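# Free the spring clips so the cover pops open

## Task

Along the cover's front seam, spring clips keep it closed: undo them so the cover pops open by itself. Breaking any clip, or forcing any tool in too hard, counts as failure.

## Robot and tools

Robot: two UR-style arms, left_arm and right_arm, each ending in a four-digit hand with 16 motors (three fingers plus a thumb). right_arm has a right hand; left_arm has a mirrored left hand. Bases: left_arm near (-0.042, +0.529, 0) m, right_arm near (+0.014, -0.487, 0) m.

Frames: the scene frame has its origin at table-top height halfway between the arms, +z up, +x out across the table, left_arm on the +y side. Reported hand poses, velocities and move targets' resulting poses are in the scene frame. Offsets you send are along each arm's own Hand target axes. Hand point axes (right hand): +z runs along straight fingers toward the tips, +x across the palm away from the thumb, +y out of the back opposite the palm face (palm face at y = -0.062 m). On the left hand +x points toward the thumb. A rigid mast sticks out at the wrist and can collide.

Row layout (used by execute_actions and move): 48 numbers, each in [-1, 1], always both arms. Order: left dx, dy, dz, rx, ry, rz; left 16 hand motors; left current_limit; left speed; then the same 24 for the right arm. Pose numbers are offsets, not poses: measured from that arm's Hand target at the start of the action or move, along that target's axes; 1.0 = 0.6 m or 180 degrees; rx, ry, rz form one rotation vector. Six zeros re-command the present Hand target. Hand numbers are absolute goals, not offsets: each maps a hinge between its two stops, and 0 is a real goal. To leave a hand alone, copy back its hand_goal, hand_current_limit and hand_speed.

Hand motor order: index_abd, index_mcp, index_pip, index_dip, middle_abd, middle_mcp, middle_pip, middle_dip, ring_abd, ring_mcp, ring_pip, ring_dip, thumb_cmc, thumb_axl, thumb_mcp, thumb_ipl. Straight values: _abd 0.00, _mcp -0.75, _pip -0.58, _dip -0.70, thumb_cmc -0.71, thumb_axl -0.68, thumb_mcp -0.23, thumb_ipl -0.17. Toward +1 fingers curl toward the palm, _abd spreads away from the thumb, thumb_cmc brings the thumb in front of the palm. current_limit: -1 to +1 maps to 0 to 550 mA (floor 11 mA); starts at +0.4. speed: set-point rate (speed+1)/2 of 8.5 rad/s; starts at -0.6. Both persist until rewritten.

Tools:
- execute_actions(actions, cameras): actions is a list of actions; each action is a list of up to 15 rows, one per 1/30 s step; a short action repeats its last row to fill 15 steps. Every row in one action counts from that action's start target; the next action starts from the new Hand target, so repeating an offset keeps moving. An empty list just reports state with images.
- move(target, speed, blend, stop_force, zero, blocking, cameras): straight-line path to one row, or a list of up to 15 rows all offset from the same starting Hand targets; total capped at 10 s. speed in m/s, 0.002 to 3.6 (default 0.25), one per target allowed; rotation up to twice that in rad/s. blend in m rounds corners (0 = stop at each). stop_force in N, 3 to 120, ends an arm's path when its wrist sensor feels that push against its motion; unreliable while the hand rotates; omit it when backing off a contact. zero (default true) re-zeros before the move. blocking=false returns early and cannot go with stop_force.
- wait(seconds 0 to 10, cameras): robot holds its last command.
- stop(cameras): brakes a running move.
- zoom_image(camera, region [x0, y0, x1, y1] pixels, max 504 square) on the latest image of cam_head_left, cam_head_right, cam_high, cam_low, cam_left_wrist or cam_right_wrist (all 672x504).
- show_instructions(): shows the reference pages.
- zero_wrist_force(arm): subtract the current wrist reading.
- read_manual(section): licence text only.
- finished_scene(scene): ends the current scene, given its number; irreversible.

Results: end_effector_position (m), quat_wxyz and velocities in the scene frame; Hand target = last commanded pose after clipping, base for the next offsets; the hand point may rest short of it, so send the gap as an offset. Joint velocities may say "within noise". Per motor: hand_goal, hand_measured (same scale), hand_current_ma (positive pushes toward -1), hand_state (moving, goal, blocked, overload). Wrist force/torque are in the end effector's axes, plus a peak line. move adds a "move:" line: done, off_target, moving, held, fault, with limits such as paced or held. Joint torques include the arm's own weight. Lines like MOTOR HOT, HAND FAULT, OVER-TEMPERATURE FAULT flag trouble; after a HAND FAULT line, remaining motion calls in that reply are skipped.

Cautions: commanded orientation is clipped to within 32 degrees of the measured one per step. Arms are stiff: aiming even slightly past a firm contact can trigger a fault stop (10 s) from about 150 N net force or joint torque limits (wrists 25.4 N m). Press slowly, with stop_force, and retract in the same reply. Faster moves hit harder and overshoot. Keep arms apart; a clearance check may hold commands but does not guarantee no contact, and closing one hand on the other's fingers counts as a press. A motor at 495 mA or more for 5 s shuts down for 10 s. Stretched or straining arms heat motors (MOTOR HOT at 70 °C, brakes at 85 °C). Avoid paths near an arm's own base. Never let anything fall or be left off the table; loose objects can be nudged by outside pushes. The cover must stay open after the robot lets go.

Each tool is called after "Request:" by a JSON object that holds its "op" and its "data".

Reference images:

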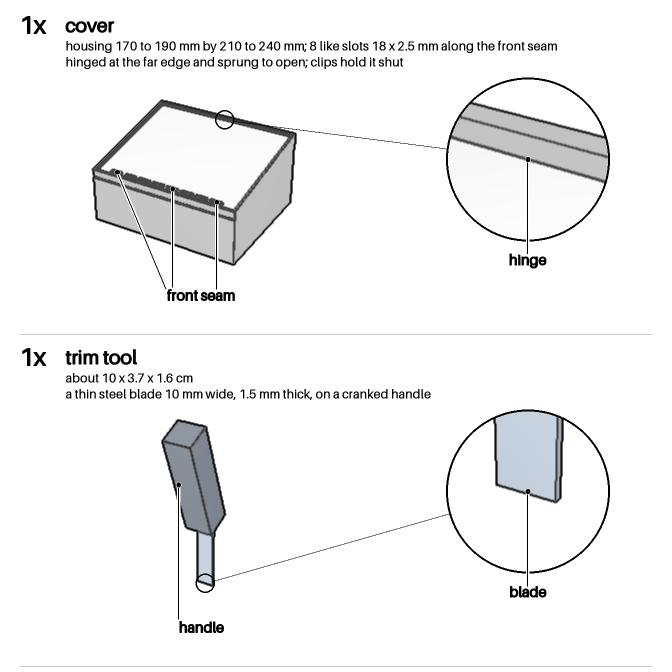

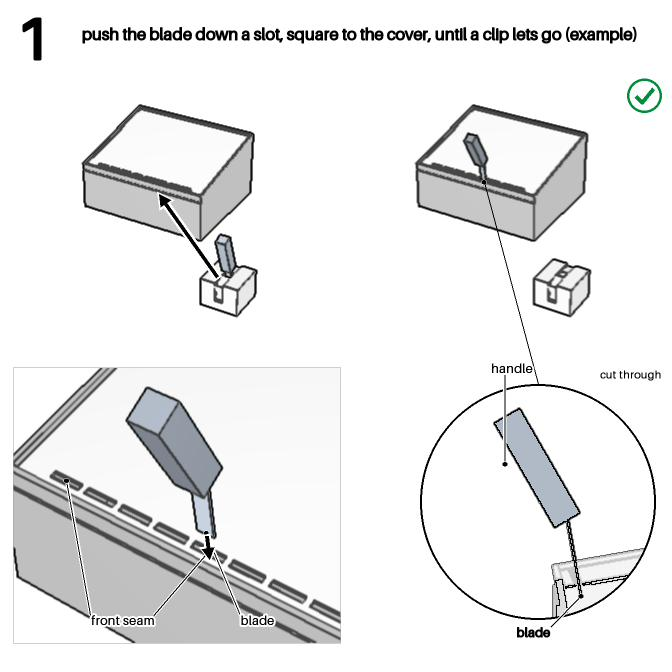

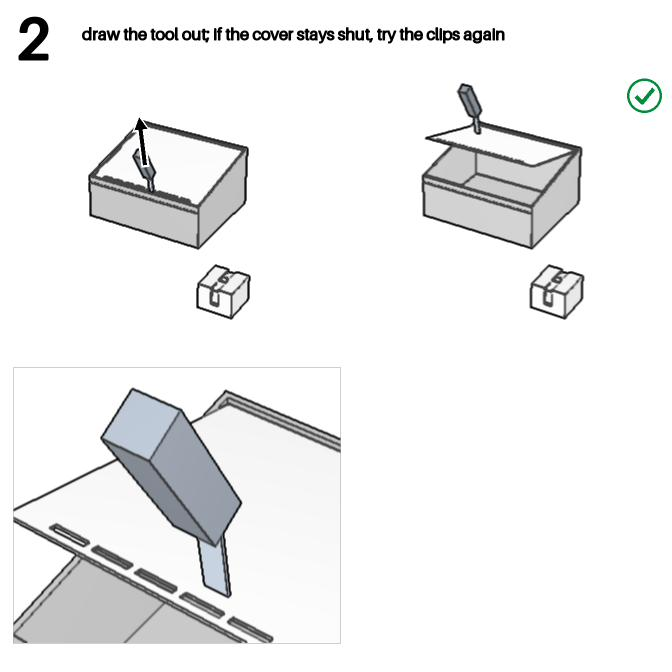

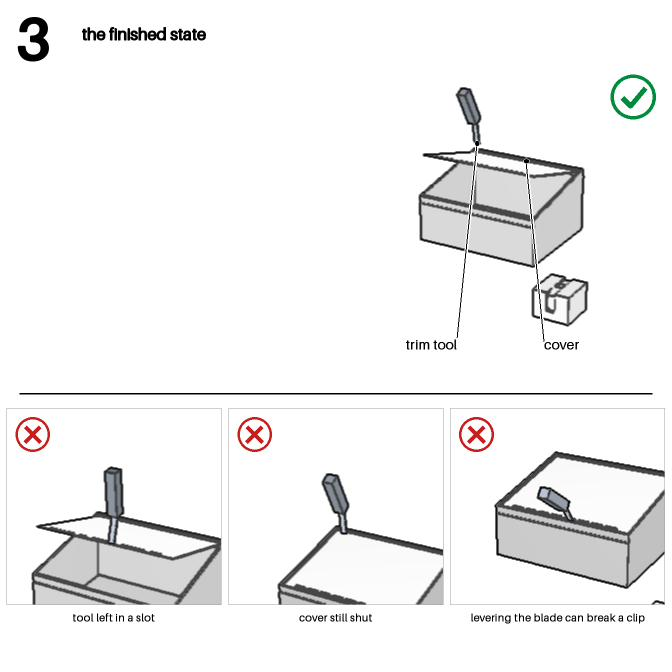

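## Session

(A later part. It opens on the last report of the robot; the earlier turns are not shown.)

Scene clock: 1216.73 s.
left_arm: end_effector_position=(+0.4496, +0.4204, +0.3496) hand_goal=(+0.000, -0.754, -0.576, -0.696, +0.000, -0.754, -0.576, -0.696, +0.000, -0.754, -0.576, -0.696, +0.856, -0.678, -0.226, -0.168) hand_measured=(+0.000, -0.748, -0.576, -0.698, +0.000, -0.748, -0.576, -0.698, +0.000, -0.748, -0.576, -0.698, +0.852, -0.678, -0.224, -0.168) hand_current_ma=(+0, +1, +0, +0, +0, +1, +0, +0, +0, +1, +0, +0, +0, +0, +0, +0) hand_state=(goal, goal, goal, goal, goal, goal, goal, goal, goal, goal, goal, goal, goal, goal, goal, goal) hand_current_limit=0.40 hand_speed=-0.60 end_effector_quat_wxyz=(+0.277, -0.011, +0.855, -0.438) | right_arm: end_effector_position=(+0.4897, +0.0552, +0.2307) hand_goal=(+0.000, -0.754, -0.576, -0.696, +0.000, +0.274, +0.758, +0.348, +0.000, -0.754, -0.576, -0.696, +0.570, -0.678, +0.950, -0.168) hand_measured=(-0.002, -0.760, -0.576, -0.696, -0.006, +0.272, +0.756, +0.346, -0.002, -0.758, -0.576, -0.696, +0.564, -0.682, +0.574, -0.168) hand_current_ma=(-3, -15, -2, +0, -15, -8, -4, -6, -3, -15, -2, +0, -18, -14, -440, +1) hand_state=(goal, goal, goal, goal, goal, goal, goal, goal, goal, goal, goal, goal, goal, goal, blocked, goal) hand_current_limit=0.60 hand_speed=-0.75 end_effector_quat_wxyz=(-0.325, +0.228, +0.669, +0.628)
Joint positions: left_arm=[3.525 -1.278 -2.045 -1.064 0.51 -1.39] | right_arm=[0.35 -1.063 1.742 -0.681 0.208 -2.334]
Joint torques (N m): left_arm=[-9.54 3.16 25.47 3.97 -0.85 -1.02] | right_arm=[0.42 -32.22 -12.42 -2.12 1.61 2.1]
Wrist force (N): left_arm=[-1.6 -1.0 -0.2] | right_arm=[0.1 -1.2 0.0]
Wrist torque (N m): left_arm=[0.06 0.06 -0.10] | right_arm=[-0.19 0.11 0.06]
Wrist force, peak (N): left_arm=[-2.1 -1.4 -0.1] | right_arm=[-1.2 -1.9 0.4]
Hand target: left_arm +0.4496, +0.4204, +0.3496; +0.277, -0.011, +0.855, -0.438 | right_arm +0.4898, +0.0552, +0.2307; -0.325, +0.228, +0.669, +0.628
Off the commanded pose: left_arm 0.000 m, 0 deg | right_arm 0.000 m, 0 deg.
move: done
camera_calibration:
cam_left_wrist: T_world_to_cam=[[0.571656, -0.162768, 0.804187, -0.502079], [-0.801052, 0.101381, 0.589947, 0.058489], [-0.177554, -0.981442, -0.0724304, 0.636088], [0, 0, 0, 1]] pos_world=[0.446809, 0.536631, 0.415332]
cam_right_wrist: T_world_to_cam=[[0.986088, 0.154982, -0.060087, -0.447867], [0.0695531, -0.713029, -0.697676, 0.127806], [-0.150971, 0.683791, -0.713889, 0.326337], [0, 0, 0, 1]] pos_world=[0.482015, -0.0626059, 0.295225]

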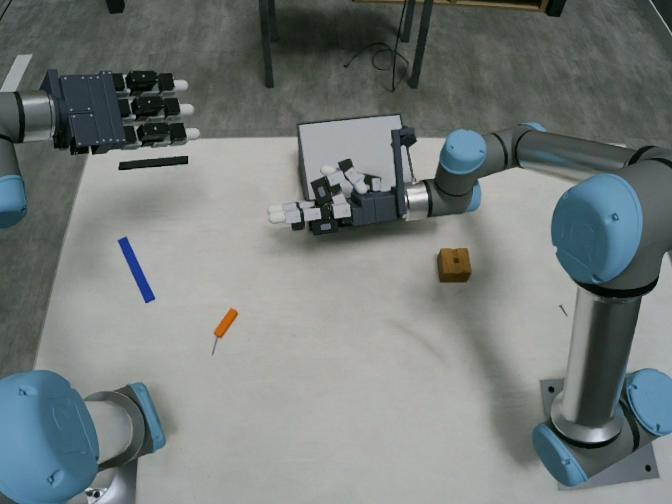

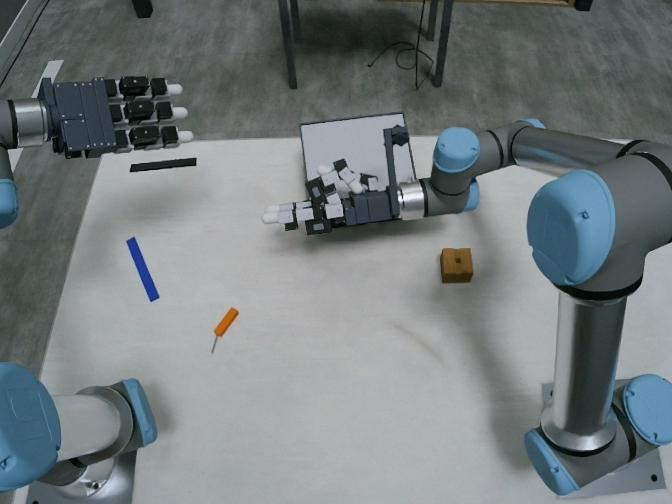

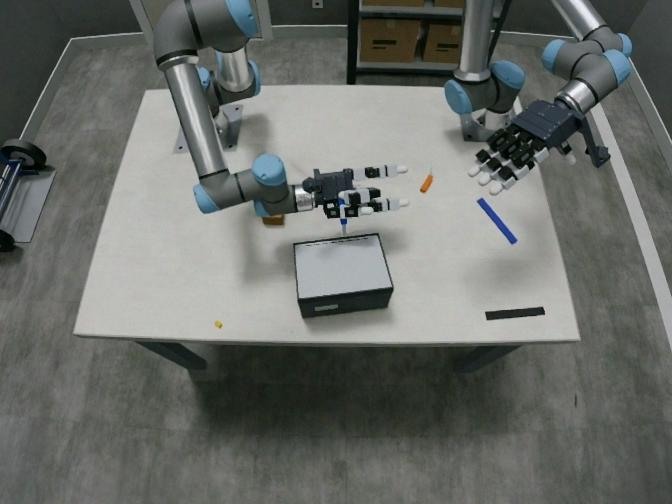

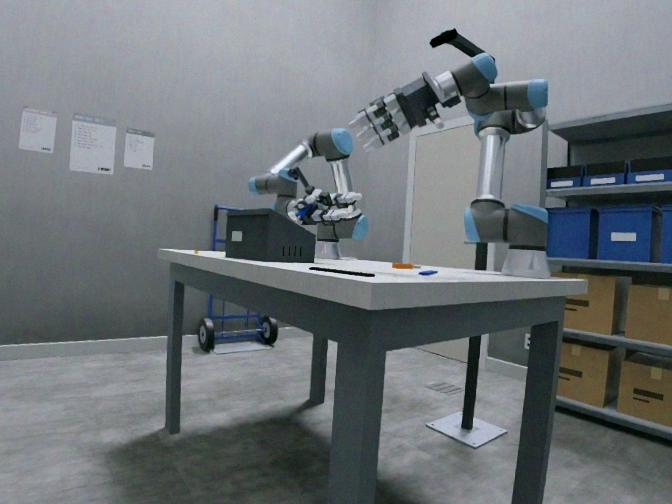

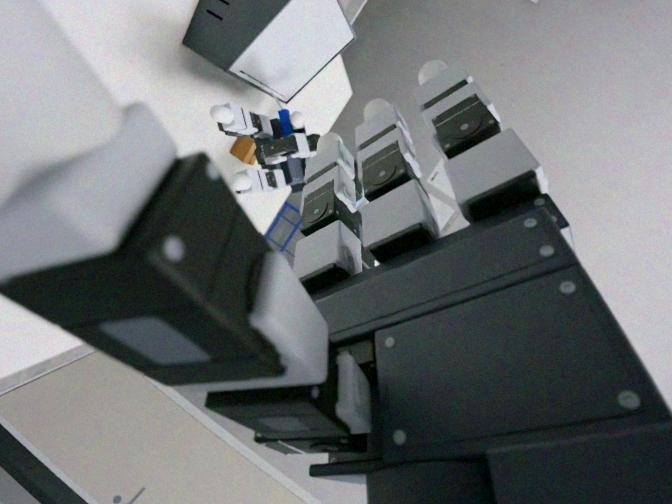

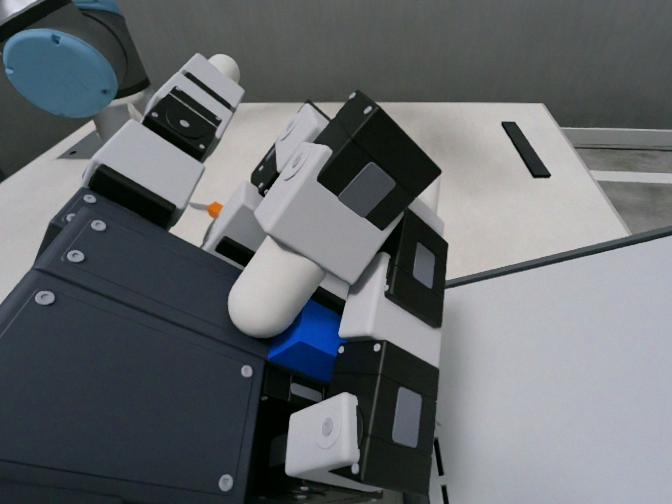

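Request:
{"op": "move", "data": {"target": [[0,0,0,0,0,0,0,-0.754,-0.576,-0.696,0,-0.754,-0.576,-0.696,0,-0.754,-0.576,-0.696,-0.714,-0.678,0.449,0.319,0.4,-0.4, 0,0,0,0,0,0,0,-0.754,-0.576,-0.696,0,0.274,0.759,0.348,0,-0.754,-0.576,-0.696,0.571,-0.678,0.95,-0.168,0.6,-0.75],[-0.0323,-0.0378,0.5708,0,0,0,0,-0.754,-0.576,-0.696,0,-0.754,-0.576,-0.696,0,-0.754,-0.576,-0.696,-0.714,-0.678,0.449,0.319,0.4,-0.4, 0,0,0,0,0,0,0,-0.754,-0.576,-0.696,0,0.274,0.759,0.348,0,-0.754,-0.576,-0.696,0.571,-0.678,0.95,-0.168,0.6,-0.75]], "speed": 0.2, "cameras": ["cam_left_wrist","cam_head_left","cam_high"]}}

Scene clock: 1239.43 s.
left_arm: end_effector_position=(+0.6263, +0.1570, +0.2172) hand_goal=(+0.000, -0.754, -0.576, -0.696, +0.000, -0.754, -0.576, -0.696, +0.000, -0.754, -0.576, -0.696, -0.714, -0.678, +0.448, +0.318) hand_measured=(+0.000, -0.748, -0.576, -0.698, +0.000, -0.748, -0.576, -0.698, +0.000, -0.748, -0.576, -0.698, -0.704, -0.678, +0.444, +0.314) hand_current_ma=(+0, +1, +0, +0, +0, +1, +0, +0, +0, +1, +0, +0, +2, +0, +0, +0) hand_state=(goal, goal, goal, goal, goal, goal, goal, goal, goal, goal, goal, goal, goal, goal, goal, goal) hand_current_limit=0.40 hand_speed=-0.40 end_effector_quat_wxyz=(+0.277, -0.011, +0.855, -0.438) | right_arm: end_effector_position=(+0.4898, +0.0552, +0.2306) hand_goal=(+0.000, -0.754, -0.576, -0.696, +0.000, +0.274, +0.758, +0.348, +0.000, -0.754, -0.576, -0.696, +0.570, -0.678, +0.950, -0.168) hand_measured=(-0.002, -0.760, -0.576, -0.696, -0.006, +0.272, +0.756, +0.346, -0.002, -0.758, -0.576, -0.696, +0.564, -0.682, +0.574, -0.168) hand_current_ma=(-3, -15, -2, +0, -15, -8, -4, -6, -3, -15, -2, +0, -18, -14, -440, +1) hand_state=(goal, goal, goal, goal, goal, goal, goal, goal, goal, goal, goal, goal, goal, goal, blocked, goal) hand_current_limit=0.60 hand_speed=-0.75 end_effector_quat_wxyz=(-0.325, +0.228, +0.669, +0.628)
Joint positions: left_arm=[2.929 -2.081 -1.64 -0.062 0.884 -2.149] | right_arm=[0.35 -1.063 1.742 -0.681 0.208 -2.334]
Joint torques (N m): left_arm=[-0.97 31.15 25.8 2.41 -0.81 0.34] | right_arm=[-6.88 -32.81 -9.84 -2.53 1.54 2]
Wrist force (N): left_arm=[-1.8 -1.3 -0.3] | right_arm=[0.2 -1.5 -0.1]
Wrist torque (N m): left_arm=[-0.01 0.06 -0.10] | right_arm=[-0.22 0.09 0.04]
Wrist force, peak (N): left_arm=[-1.8 -1.0 -2.2] | right_arm=[0.0 -1.8 0.0]
Hand target: left_arm +0.6264, +0.1569, +0.2173; +0.277, -0.011, +0.855, -0.438 | right_arm +0.4898, +0.0552, +0.2307; -0.325, +0.228, +0.669, +0.628
Off the commanded pose: left_arm 0.000 m, 0 deg | right_arm 0.000 m, 0 deg.
move: done
camera_calibration:
cam_left_wrist: T_world_to_cam=[[0.571765, -0.162784, 0.804106, -0.539587], [-0.800974, 0.101358, 0.590057, 0.304854], [-0.177554, -0.981442, -0.0724324, 0.399378], [0, 0, 0, 1]] pos_world=[0.623609, 0.273231, 0.282932]
Images, in order (width x height): cam_head_left 672x504, cam_high 672x504, cam_left_wrist 672x504.

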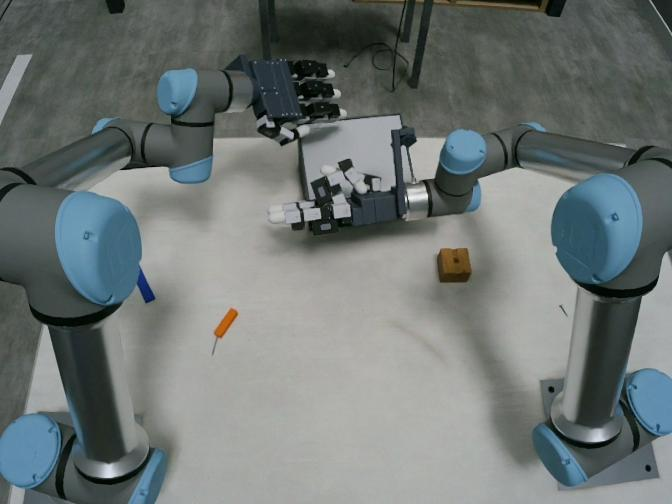

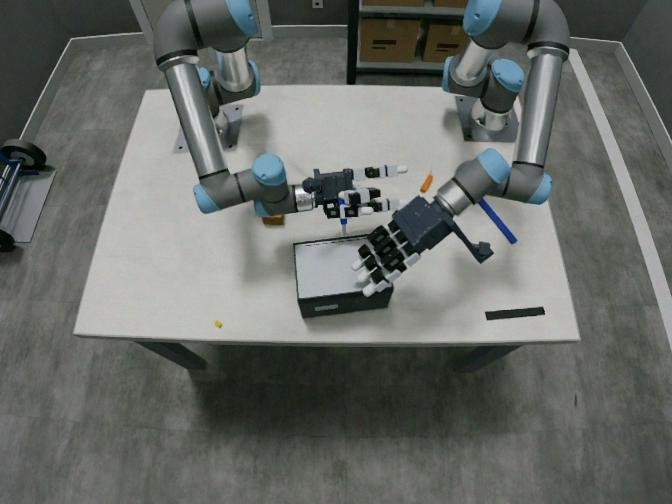

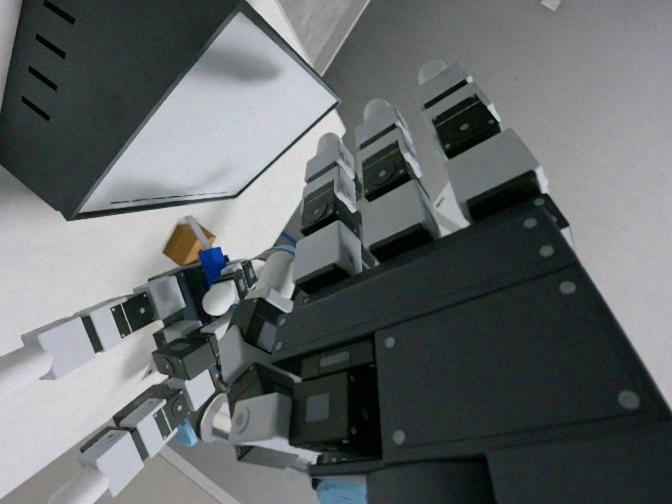

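Request:
{"op": "zoom_image", "data": {"camera": "cam_left_wrist", "region": [50, 130, 290, 310]}}

Request:
{"op": "zoom_image", "data": {"camera": "cam_left_wrist", "region": [130, 160, 230, 240]}}

Scaled by 2.100 from the camera's 672x504 image, which has a finer 960x720 frame.

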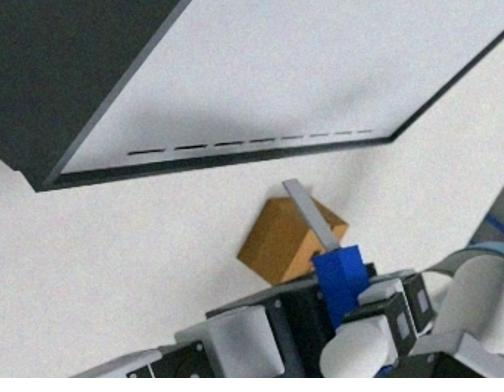

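Scaled by 5.040 from the camera's 672x504 image, which has a finer 960x720 frame.

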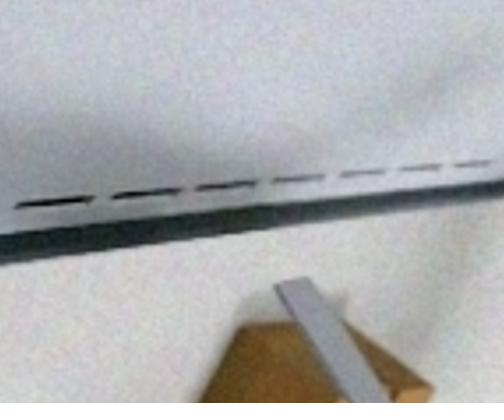

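Request:
{"op": "move", "data": {"target": [0,0,0,0,0,0,0,-0.754,-0.576,-0.696,0,-0.754,-0.576,-0.696,0,-0.754,-0.576,-0.696,-0.714,-0.678,0.449,0.319,0.4,-0.4, -0.0277,-0.0258,-0.0248,0,0,0,0,-0.754,-0.576,-0.696,0,0.274,0.759,0.348,0,-0.754,-0.576,-0.696,0.571,-0.678,0.95,-0.168,0.6,-0.75], "speed": 0.04, "stop_force": 5, "cameras": ["cam_left_wrist","cam_high"]}}

Request:
{"op": "zoom_image", "data": {"camera": "cam_left_wrist", "region": [130, 160, 230, 240]}}

Request:
{"op": "zoom_image", "data": {"camera": "cam_high", "region": [290, 210, 390, 280]}}

Scene clock: 1330.97 s.
left_arm: end_effector_position=(+0.6264, +0.1569, +0.2173) hand_goal=(+0.000, -0.754, -0.576, -0.696, +0.000, -0.754, -0.576, -0.696, +0.000, -0.754, -0.576, -0.696, -0.714, -0.678, +0.448, +0.318) hand_measured=(+0.000, -0.748, -0.576, -0.698, +0.000, -0.748, -0.576, -0.698, +0.000, -0.748, -0.576, -0.698, -0.704, -0.678, +0.444, +0.314) hand_current_ma=(+0, +1, +0, +0, +0, +1, +0, +0, +0, +1, +0, +0, +2, +0, +0, +0) hand_state=(goal, goal, goal, goal, goal, goal, goal, goal, goal, goal, goal, goal, goal, goal, goal, goal) hand_current_limit=0.40 hand_speed=-0.40 end_effector_quat_wxyz=(+0.277, -0.011, +0.855, -0.438) | right_arm: end_effector_position=(+0.4924, +0.0405, +0.2079) hand_goal=(+0.000, -0.754, -0.576, -0.696, +0.000, +0.274, +0.758, +0.348, +0.000, -0.754, -0.576, -0.696, +0.570, -0.678, +0.950, -0.168) hand_measured=(-0.002, -0.760, -0.576, -0.696, -0.006, +0.272, +0.756, +0.346, -0.002, -0.758, -0.576, -0.696, +0.564, -0.682, +0.574, -0.168) hand_current_ma=(-3, -15, -2, +0, -15, -8, -4, -6, -3, -15, -2, +0, -18, -14, -440, +1) hand_state=(goal, goal, goal, goal, goal, goal, goal, goal, goal, goal, goal, goal, goal, goal, blocked, goal) hand_current_limit=0.60 hand_speed=-0.75 end_effector_quat_wxyz=(-0.325, +0.228, +0.669, +0.628)
Joint positions: left_arm=[2.929 -2.082 -1.64 -0.062 0.884 -2.15] | right_arm=[0.321 -1.039 1.777 -0.741 0.179 -2.334]
Joint torques (N m): left_arm=[-7.94 31.46 29.23 4.01 0.9 -0.97] | right_arm=[7.86 -51.36 -23.86 1.76 1.71 -1.82]
Wrist force (N): left_arm=[-1.9 -0.7 0.1] | right_arm=[0.5 -1.2 -0.3]
Wrist torque (N m): left_arm=[0.04 0.09 -0.13] | right_arm=[-0.17 0.06 -0.03]
Wrist force, peak (N): left_arm=[-2.0 -1.5 -0.3] | right_arm=[0.2 -2.0 -0.7]
Hand target: left_arm +0.6264, +0.1569, +0.2173; +0.277, -0.011, +0.855, -0.438 | right_arm +0.4924, +0.0405, +0.2079; -0.325, +0.228, +0.669, +0.628
Off the commanded pose: left_arm 0.000 m, 0 deg | right_arm 0.000 m, 0 deg.
move: done
camera_calibration:
cam_left_wrist: T_world_to_cam=[[0.571656, -0.162768, 0.804187, -0.539562], [-0.801052, 0.101381, 0.589947, 0.304938], [-0.177554, -0.981442, -0.0724304, 0.399279], [0, 0, 0, 1]] pos_world=[0.623609, 0.273131, 0.282932]
Images, in order (width x height): cam_high 672x504, cam_left_wrist 672x504.

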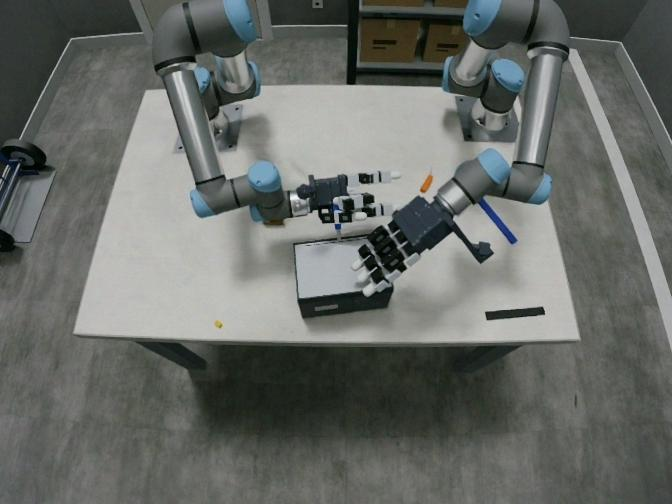

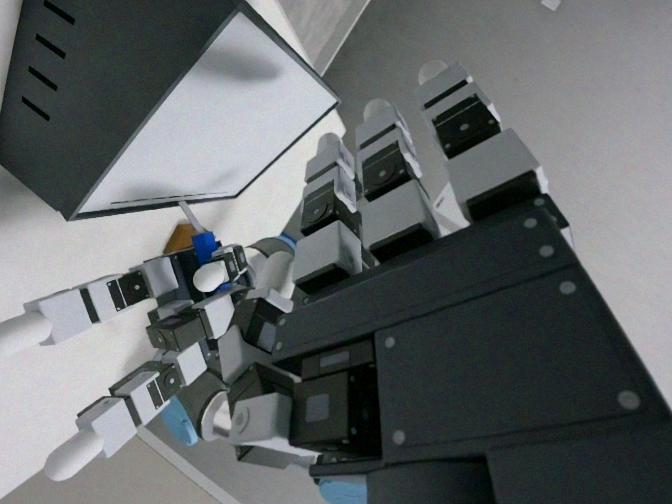

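Scaled by 5.040 from the camera's 672x504 image, which has a finer 960x720 frame.

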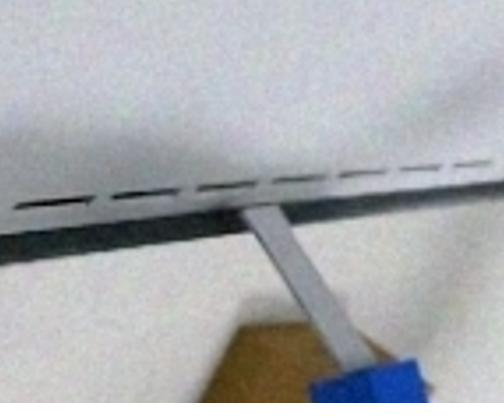

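Scaled by 5.040 from the camera's 672x504 image, which has a finer 960x720 frame.

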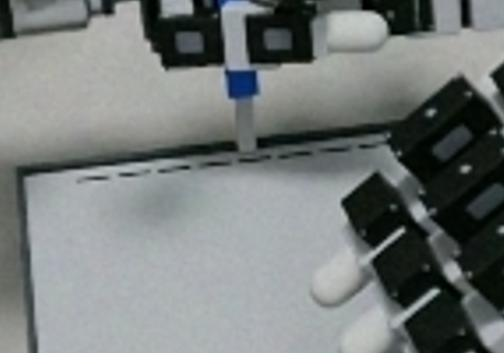

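Request:
{"op": "execute_actions", "data": {"actions": [], "cameras": ["cam_right_wrist","cam_left_wrist","cam_low","cam_high"]}}

Request:
{"op": "zoom_image", "data": {"camera": "cam_right_wrist", "region": [220, 220, 420, 400]}}

Request:
{"op": "zoom_image", "data": {"camera": "cam_left_wrist", "region": [140, 180, 280, 290]}}

Request:
{"op": "zoom_image", "data": {"camera": "cam_low", "region": [260, 180, 360, 260]}}

Scene clock: 1433.97 s.
left_arm: end_effector_position=(+0.6264, +0.1569, +0.2173) hand_goal=(+0.000, -0.754, -0.576, -0.696, +0.000, -0.754, -0.576, -0.696, +0.000, -0.754, -0.576, -0.696, -0.714, -0.678, +0.448, +0.318) hand_measured=(+0.000, -0.748, -0.576, -0.698, +0.000, -0.748, -0.576, -0.698, +0.000, -0.748, -0.576, -0.698, -0.704, -0.678, +0.444, +0.314) hand_current_ma=(+0, +1, +0, +0, +0, +1, +0, +0, +0, +1, +0, +0, +2, +0, +0, +0) hand_state=(goal, goal, goal, goal, goal, goal, goal, goal, goal, goal, goal, goal, goal, goal, goal, goal) hand_current_limit=0.40 hand_speed=-0.40 end_effector_quat_wxyz=(+0.277, -0.011, +0.855, -0.438) | right_arm: end_effector_position=(+0.4924, +0.0405, +0.2079) hand_goal=(+0.000, -0.754, -0.576, -0.696, +0.000, +0.274, +0.758, +0.348, +0.000, -0.754, -0.576, -0.696, +0.570, -0.678, +0.950, -0.168) hand_measured=(-0.002, -0.760, -0.576, -0.696, -0.006, +0.272, +0.756, +0.346, -0.002, -0.758, -0.576, -0.696, +0.564, -0.682, +0.574, -0.168) hand_current_ma=(-3, -15, -2, +0, -15, -8, -4, -6, -3, -15, -2, +0, -18, -14, -440, +1) hand_state=(goal, goal, goal, goal, goal, goal, goal, goal, goal, goal, goal, goal, goal, goal, blocked, goal) hand_current_limit=0.60 hand_speed=-0.75 end_effector_quat_wxyz=(-0.325, +0.228, +0.669, +0.628)
Joint positions: left_arm=[2.929 -2.082 -1.64 -0.062 0.884 -2.15] | right_arm=[0.321 -1.039 1.777 -0.741 0.179 -2.334]
Joint velocities: within noise
Joint torques (N m): left_arm=[-8.04 31.63 29.07 3.94 0.79 -0.96] | right_arm=[7.46 -51.32 -24.32 1.69 1.66 -1.96]
Motor temperatures (°C): left_arm=[35 25 38 35 32 45] | right_arm=[31 32 29 36 33 33]
Wrist force (N): left_arm=[-1.6 -1.0 -0.2] | right_arm=[0.5 -1.6 -0.3]
Wrist torque (N m): left_arm=[0.04 0.03 -0.09] | right_arm=[-0.21 0.05 -0.03]
Wrist force, peak (N): left_arm=[-1.8 -1.3 -0.4] | right_arm=[0.7 -1.9 -0.3]
Hand target: left_arm +0.6264, +0.1569, +0.2173; +0.277, -0.011, +0.855, -0.438 | right_arm +0.4924, +0.0405, +0.2079; -0.325, +0.228, +0.669, +0.628
Off the commanded pose: left_arm 0.000 m, 0 deg | right_arm 0.000 m, 0 deg.
camera_calibration:
cam_left_wrist: T_world_to_cam=[[0.571656, -0.162768, 0.804187, -0.539562], [-0.801052, 0.101381, 0.589947, 0.304938], [-0.177554, -0.981442, -0.0724304, 0.399279], [0, 0, 0, 1]] pos_world=[0.623609, 0.273131, 0.282932]
cam_right_wrist: T_world_to_cam=[[0.986095, 0.154912, -0.0601562, -0.449529], [0.0694557, -0.713044, -0.69767, 0.101352], [-0.150972, 0.683791, -0.713889, 0.320437], [0, 0, 0, 1]] pos_world=[0.484615, -0.0772059, 0.272425]
Images, in order (width x height): cam_high 672x504, cam_low 672x504, cam_left_wrist 672x504, cam_right_wrist 672x504.

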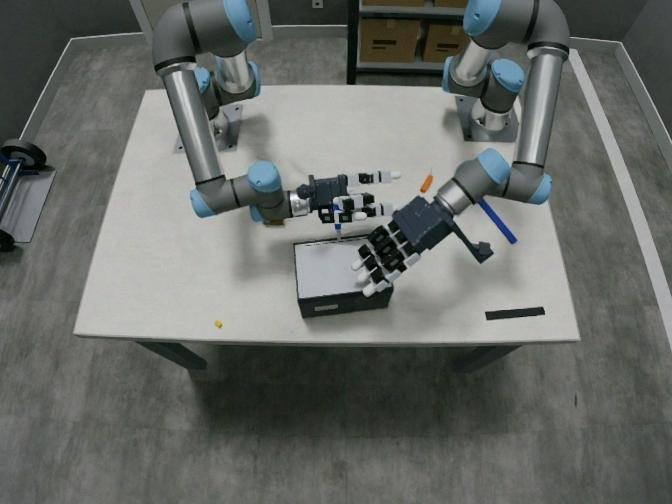

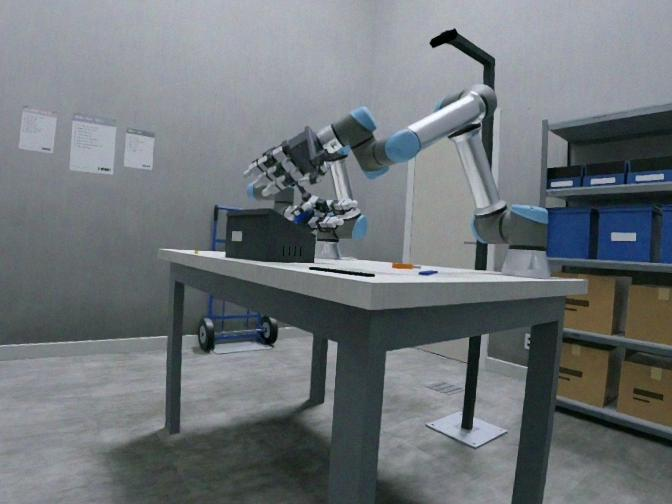

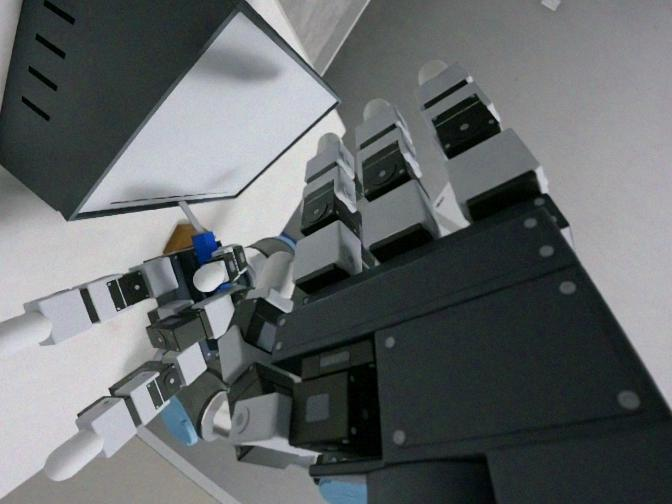

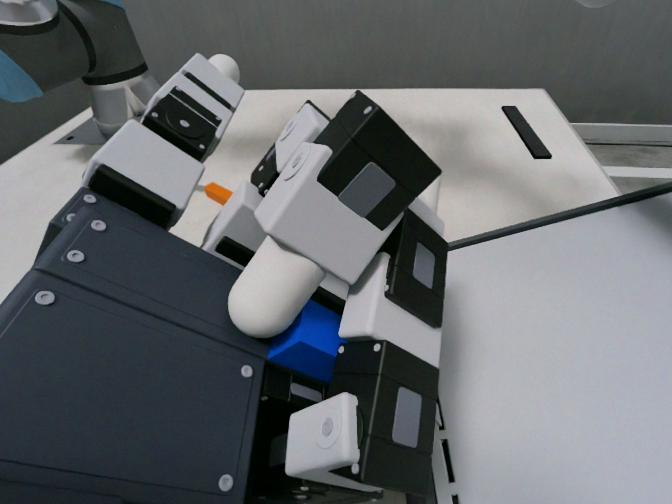

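Scaled by 2.520 from the camera's 672x504 image, which has a finer 960x720 frame.

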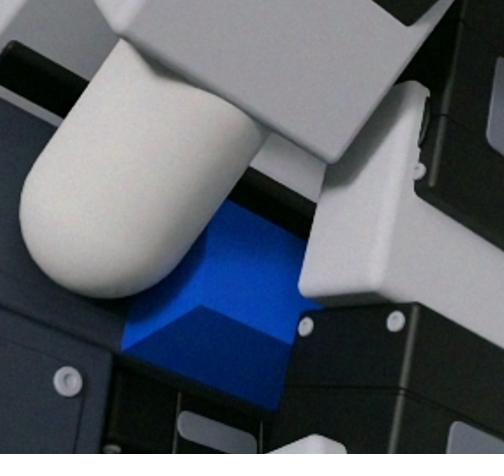

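Scaled by 3.600 from the camera's 672x504 image, which has a finer 960x720 frame.

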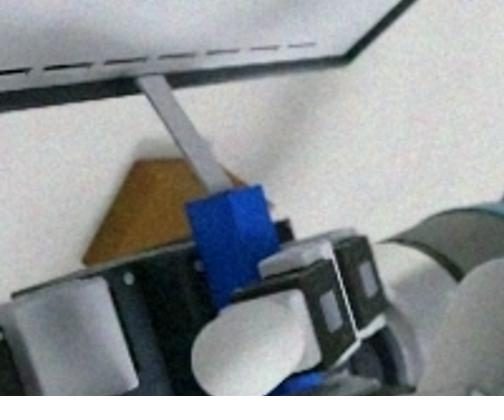

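Scaled by 5.040 from the camera's 672x504 image, which has a finer 960x720 frame.

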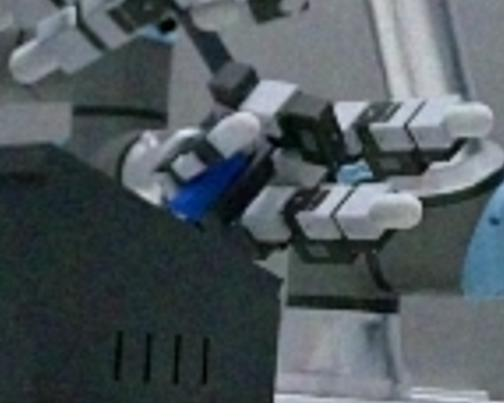

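Request:
{"op": "move", "data": {"target": [0,0,0,0,0,0,0,-0.754,-0.576,-0.696,0,-0.754,-0.576,-0.696,0,-0.754,-0.576,-0.696,-0.714,-0.678,0.449,0.319,0.4,-0.4, -0.0072,0.0083,0,0,0,0.0194,0,-0.754,-0.576,-0.696,0,0.274,0.759,0.348,0,-0.754,-0.576,-0.696,0.571,-0.678,0.95,-0.168,0.6,-0.75], "speed": 0.04, "cameras": ["cam_left_wrist"]}}

Request:
{"op": "zoom_image", "data": {"camera": "cam_left_wrist", "region": [150, 170, 230, 240]}}

Scene clock: 1496.90 s.
left_arm: end_effector_position=(+0.6264, +0.1569, +0.2173) hand_goal=(+0.000, -0.754, -0.576, -0.696, +0.000, -0.754, -0.576, -0.696, +0.000, -0.754, -0.576, -0.696, -0.714, -0.678, +0.448, +0.318) hand_measured=(+0.000, -0.748, -0.576, -0.698, +0.000, -0.748, -0.576, -0.698, +0.000, -0.748, -0.576, -0.698, -0.704, -0.678, +0.444, +0.314) hand_current_ma=(+0, +1, +0, +0, +0, +1, +0, +0, +0, +1, +0, +0, +2, +0, +0, +0) hand_state=(goal, goal, goal, goal, goal, goal, goal, goal, goal, goal, goal, goal, goal, goal, goal, goal) hand_current_limit=0.40 hand_speed=-0.40 end_effector_quat_wxyz=(+0.277, -0.011, +0.855, -0.438) | right_arm: end_effector_position=(+0.4989, +0.0415, +0.2083) hand_goal=(+0.000, -0.754, -0.576, -0.696, +0.000, +0.274, +0.758, +0.348, +0.000, -0.754, -0.576, -0.696, +0.570, -0.678, +0.950, -0.168) hand_measured=(-0.002, -0.760, -0.576, -0.696, -0.006, +0.272, +0.756, +0.346, -0.002, -0.758, -0.576, -0.696, +0.564, -0.682, +0.574, -0.168) hand_current_ma=(-3, -15, -2, +0, -15, -8, -4, -6, -3, -15, -2, +0, -18, -14, -440, +1) hand_state=(goal, goal, goal, goal, goal, goal, goal, goal, goal, goal, goal, goal, goal, goal, blocked, goal) hand_current_limit=0.60 hand_speed=-0.75 end_effector_quat_wxyz=(-0.344, +0.248, +0.662, +0.618)
Joint positions: left_arm=[2.929 -2.082 -1.64 -0.062 0.884 -2.15] | right_arm=[0.32 -1.041 1.762 -0.725 0.178 -2.272]
Joint torques (N m): left_arm=[-8.29 31.61 28.83 3.96 0.89 -0.95] | right_arm=[-7.41 -51.19 -8.14 -2.96 -1.48 -2.44]
Wrist force (N): left_arm=[-1.5 -1.5 -0.8] | right_arm=[0.3 -1.3 -0.4]
Wrist torque (N m): left_arm=[0.01 0.02 -0.08] | right_arm=[-0.15 0.09 0.02]
Wrist force, peak (N): left_arm=[-2.0 -1.3 -0.3] | right_arm=[0.2 -1.8 -0.4]
Hand target: left_arm +0.6264, +0.1569, +0.2173; +0.277, -0.011, +0.855, -0.438 | right_arm +0.4989, +0.0415, +0.2083; -0.344, +0.248, +0.662, +0.618
Off the commanded pose: left_arm 0.000 m, 0 deg | right_arm 0.000 m, 0 deg.
move: done
camera_calibration:
cam_left_wrist: T_world_to_cam=[[0.571656, -0.162768, 0.804187, -0.539562], [-0.801052, 0.101381, 0.589947, 0.304938], [-0.177554, -0.981442, -0.0724304, 0.399279], [0, 0, 0, 1]] pos_world=[0.623609, 0.273131, 0.282932]
Images, in order (width x height): cam_left_wrist 672x504.

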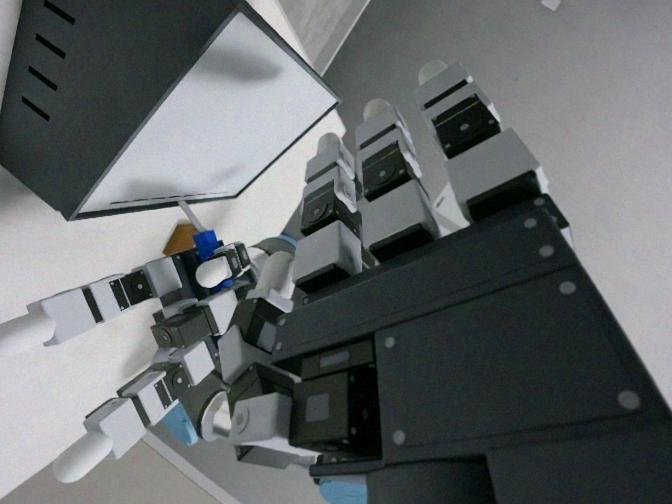

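Scaled by 6.300 from the camera's 672x504 image, which has a finer 960x720 frame.

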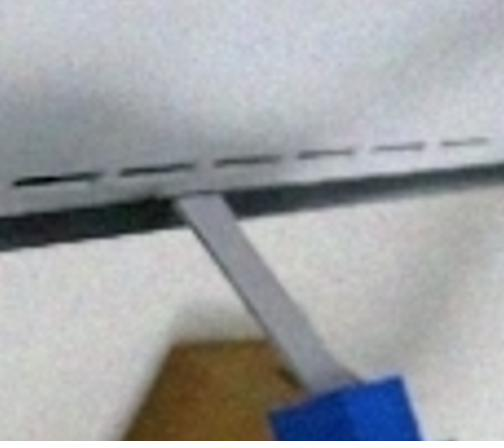

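Request:
{"op": "move", "data": {"target": [0,0,0,0,0,0,0,-0.754,-0.576,-0.696,0,-0.754,-0.576,-0.696,0,-0.754,-0.576,-0.696,-0.714,-0.678,0.449,0.319,0.4,-0.4, -0.0006,0.0016,0.0033,0,0,0,0,-0.754,-0.576,-0.696,0,0.274,0.759,0.348,0,-0.754,-0.576,-0.696,0.571,-0.678,0.95,-0.168,0.6,-0.75], "speed": 0.03}}

Request:
{"op": "move", "data": {"target": [0,0,0,0,0,0,0,-0.754,-0.576,-0.696,0,-0.754,-0.576,-0.696,0,-0.754,-0.576,-0.696,-0.714,-0.678,0.449,0.319,0.4,-0.4, -0.0187,-0.0072,0,0,0,0,0,-0.754,-0.576,-0.696,0,0.274,0.759,0.348,0,-0.754,-0.576,-0.696,0.571,-0.678,0.95,-0.168,0.6,-0.75], "speed": 0.008, "stop_force": 3, "cameras": ["cam_left_wrist","cam_high"]}}

Request:
{"op": "zoom_image", "data": {"camera": "cam_left_wrist", "region": [150, 170, 230, 240]}}

Request:
{"op": "zoom_image", "data": {"camera": "cam_high", "region": [290, 210, 390, 280]}}

Scene clock: 1514.23 s.
left_arm: end_effector_position=(+0.6264, +0.1569, +0.2173) hand_goal=(+0.000, -0.754, -0.576, -0.696, +0.000, -0.754, -0.576, -0.696, +0.000, -0.754, -0.576, -0.696, -0.714, -0.678, +0.448, +0.318) hand_measured=(+0.000, -0.748, -0.576, -0.698, +0.000, -0.748, -0.576, -0.698, +0.000, -0.748, -0.576, -0.698, -0.704, -0.678, +0.444, +0.314) hand_current_ma=(+0, +1, +0, +0, +0, +1, +0, +0, +0, +1, +0, +0, +2, +0, +0, +0) hand_state=(goal, goal, goal, goal, goal, goal, goal, goal, goal, goal, goal, goal, goal, goal, goal, goal) hand_current_limit=0.40 hand_speed=-0.40 end_effector_quat_wxyz=(+0.277, -0.011, +0.855, -0.438) | right_arm: end_effector_position=(+0.4995, +0.0437, +0.2086) hand_goal=(+0.000, -0.754, -0.576, -0.696, +0.000, +0.274, +0.758, +0.348, +0.000, -0.754, -0.576, -0.696, +0.570, -0.678, +0.950, -0.168) hand_measured=(-0.002, -0.760, -0.576, -0.696, -0.006, +0.272, +0.756, +0.346, -0.002, -0.758, -0.576, -0.696, +0.564, -0.682, +0.574, -0.168) hand_current_ma=(-3, -15, -2, +0, -15, -8, -4, -6, -3, -15, -2, +0, -18, -14, -440, +1) hand_state=(goal, goal, goal, goal, goal, goal, goal, goal, goal, goal, goal, goal, goal, goal, blocked, goal) hand_current_limit=0.60 hand_speed=-0.75 end_effector_quat_wxyz=(-0.344, +0.248, +0.662, +0.618)
Joint positions: left_arm=[2.929 -2.082 -1.64 -0.062 0.884 -2.15] | right_arm=[0.323 -1.038 1.756 -0.721 0.181 -2.273]
Joint torques (N m): left_arm=[-8.09 31.34 28.67 3.93 0.81 -0.77] | right_arm=[1.24 -32.56 -18.43 1.57 0.75 0.4]
Wrist force (N): left_arm=[-1.3 -1.0 -0.2] | right_arm=[0.1 -1.6 -0.3]
Wrist torque (N m): left_arm=[0.02 0.00 -0.07] | right_arm=[-0.21 0.11 0.07]
Wrist force, peak (N): left_arm=[-1.8 -1.4 -0.3] | right_arm=[0.1 -1.9 -0.3]
Hand target: left_arm +0.6264, +0.1569, +0.2173; +0.277, -0.011, +0.855, -0.438 | right_arm +0.4995, +0.0436, +0.2086; -0.344, +0.248, +0.662, +0.618
Off the commanded pose: left_arm 0.000 m, 0 deg | right_arm 0.000 m, 0 deg.
move: done

Scene clock: 1516.00 s.
left_arm: end_effector_position=(+0.6264, +0.1569, +0.2173) hand_goal=(+0.000, -0.754, -0.576, -0.696, +0.000, -0.754, -0.576, -0.696, +0.000, -0.754, -0.576, -0.696, -0.714, -0.678, +0.448, +0.318) hand_measured=(+0.000, -0.748, -0.576, -0.698, +0.000, -0.748, -0.576, -0.698, +0.000, -0.748, -0.576, -0.698, -0.704, -0.678, +0.444, +0.314) hand_current_ma=(+0, +1, +0, +0, +0, +1, +0, +0, +0, +1, +0, +0, +2, +0, +0, +0) hand_state=(goal, goal, goal, goal, goal, goal, goal, goal, goal, goal, goal, goal, goal, goal, goal, goal) hand_current_limit=0.40 hand_speed=-0.40 end_effector_quat_wxyz=(+0.277, -0.011, +0.855, -0.438) | right_arm: end_effector_position=(+0.5016, +0.0439, +0.2025) hand_goal=(+0.000, -0.754, -0.576, -0.696, +0.000, +0.274, +0.758, +0.348, +0.000, -0.754, -0.576, -0.696, +0.570, -0.678, +0.950, -0.168) hand_measured=(-0.002, -0.760, -0.576, -0.696, -0.006, +0.272, +0.756, +0.346, -0.002, -0.758, -0.576, -0.696, +0.566, -0.682, +0.574, -0.168) hand_current_ma=(-3, -15, -2, +0, -15, -8, -4, -6, -3, -15, -2, +0, -10, -14, -440, +1) hand_state=(goal, goal, goal, goal, goal, goal, goal, goal, goal, goal, goal, goal, goal, goal, blocked, goal) hand_current_limit=0.60 hand_speed=-0.75 end_effector_quat_wxyz=(-0.344, +0.248, +0.662, +0.618)
Joint positions: left_arm=[2.929 -2.082 -1.64 -0.062 0.884 -2.15] | right_arm=[0.322 -1.025 1.754 -0.732 0.181 -2.273]
Joint torques (N m): left_arm=[-7.98 31.06 29.14 3.94 0.79 -0.93] | right_arm=[-5.72 -51.21 -8.07 1.5 1.52 -1.77]
Wrist force (N): left_arm=[-1.9 -1.4 -0.3] | right_arm=[1.0 -2.0 0.1]
Wrist torque (N m): left_arm=[-0.02 0.07 -0.11] | right_arm=[-0.26 0.05 0.21]
Wrist force, peak (N): left_arm=[-1.9 -1.4 -0.3] | right_arm=[6.4 -2.6 -0.3]
Hand target: left_arm +0.6264, +0.1569, +0.2173; +0.277, -0.011, +0.855, -0.438 | right_arm +0.5016, +0.0439, +0.2025; -0.344, +0.248, +0.662, +0.618 (not the last commanded pose)
Off the commanded pose: left_arm 0.000 m, 0 deg | right_arm 0.006 m, 0 deg.
move: contact (right_arm)
camera_calibration:
cam_left_wrist: T_world_to_cam=[[0.571656, -0.162768, 0.804187, -0.539562], [-0.801052, 0.101381, 0.589947, 0.304938], [-0.177554, -0.981442, -0.0724304, 0.399279], [0, 0, 0, 1]] pos_world=[0.623609, 0.273131, 0.282932]
Images, in order (width x height): cam_high 672x504, cam_left_wrist 672x504.

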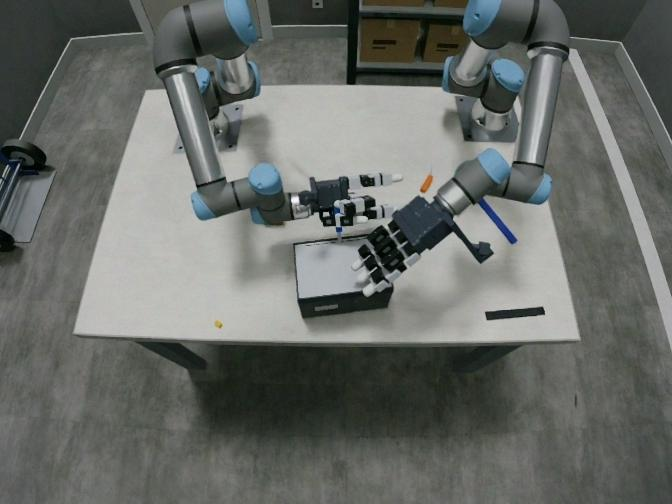

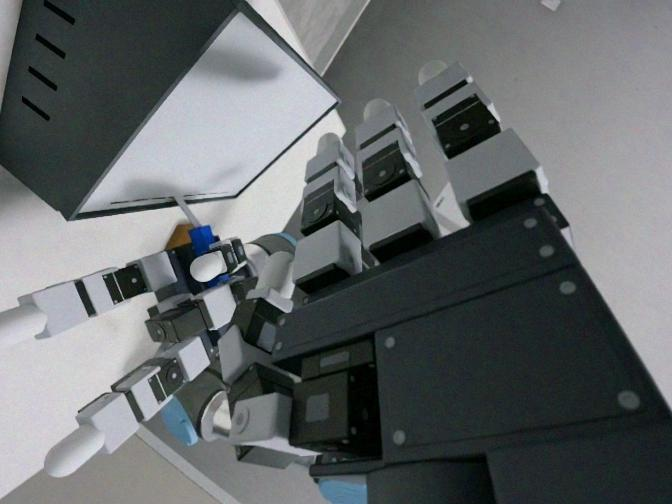

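Scaled by 6.300 from the camera's 672x504 image, which has a finer 960x720 frame.

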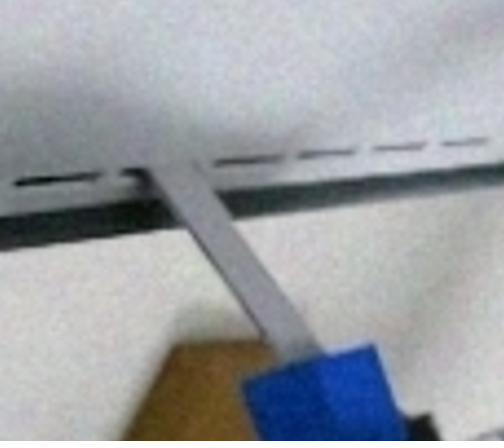

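Scaled by 5.040 from the camera's 672x504 image, which has a finer 960x720 frame.

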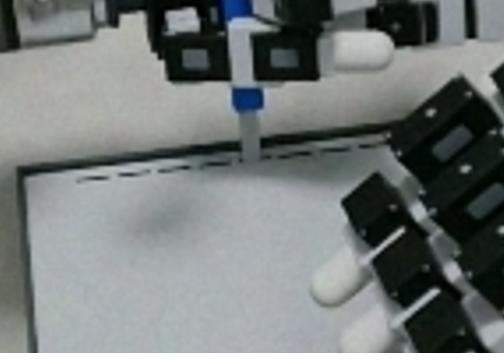

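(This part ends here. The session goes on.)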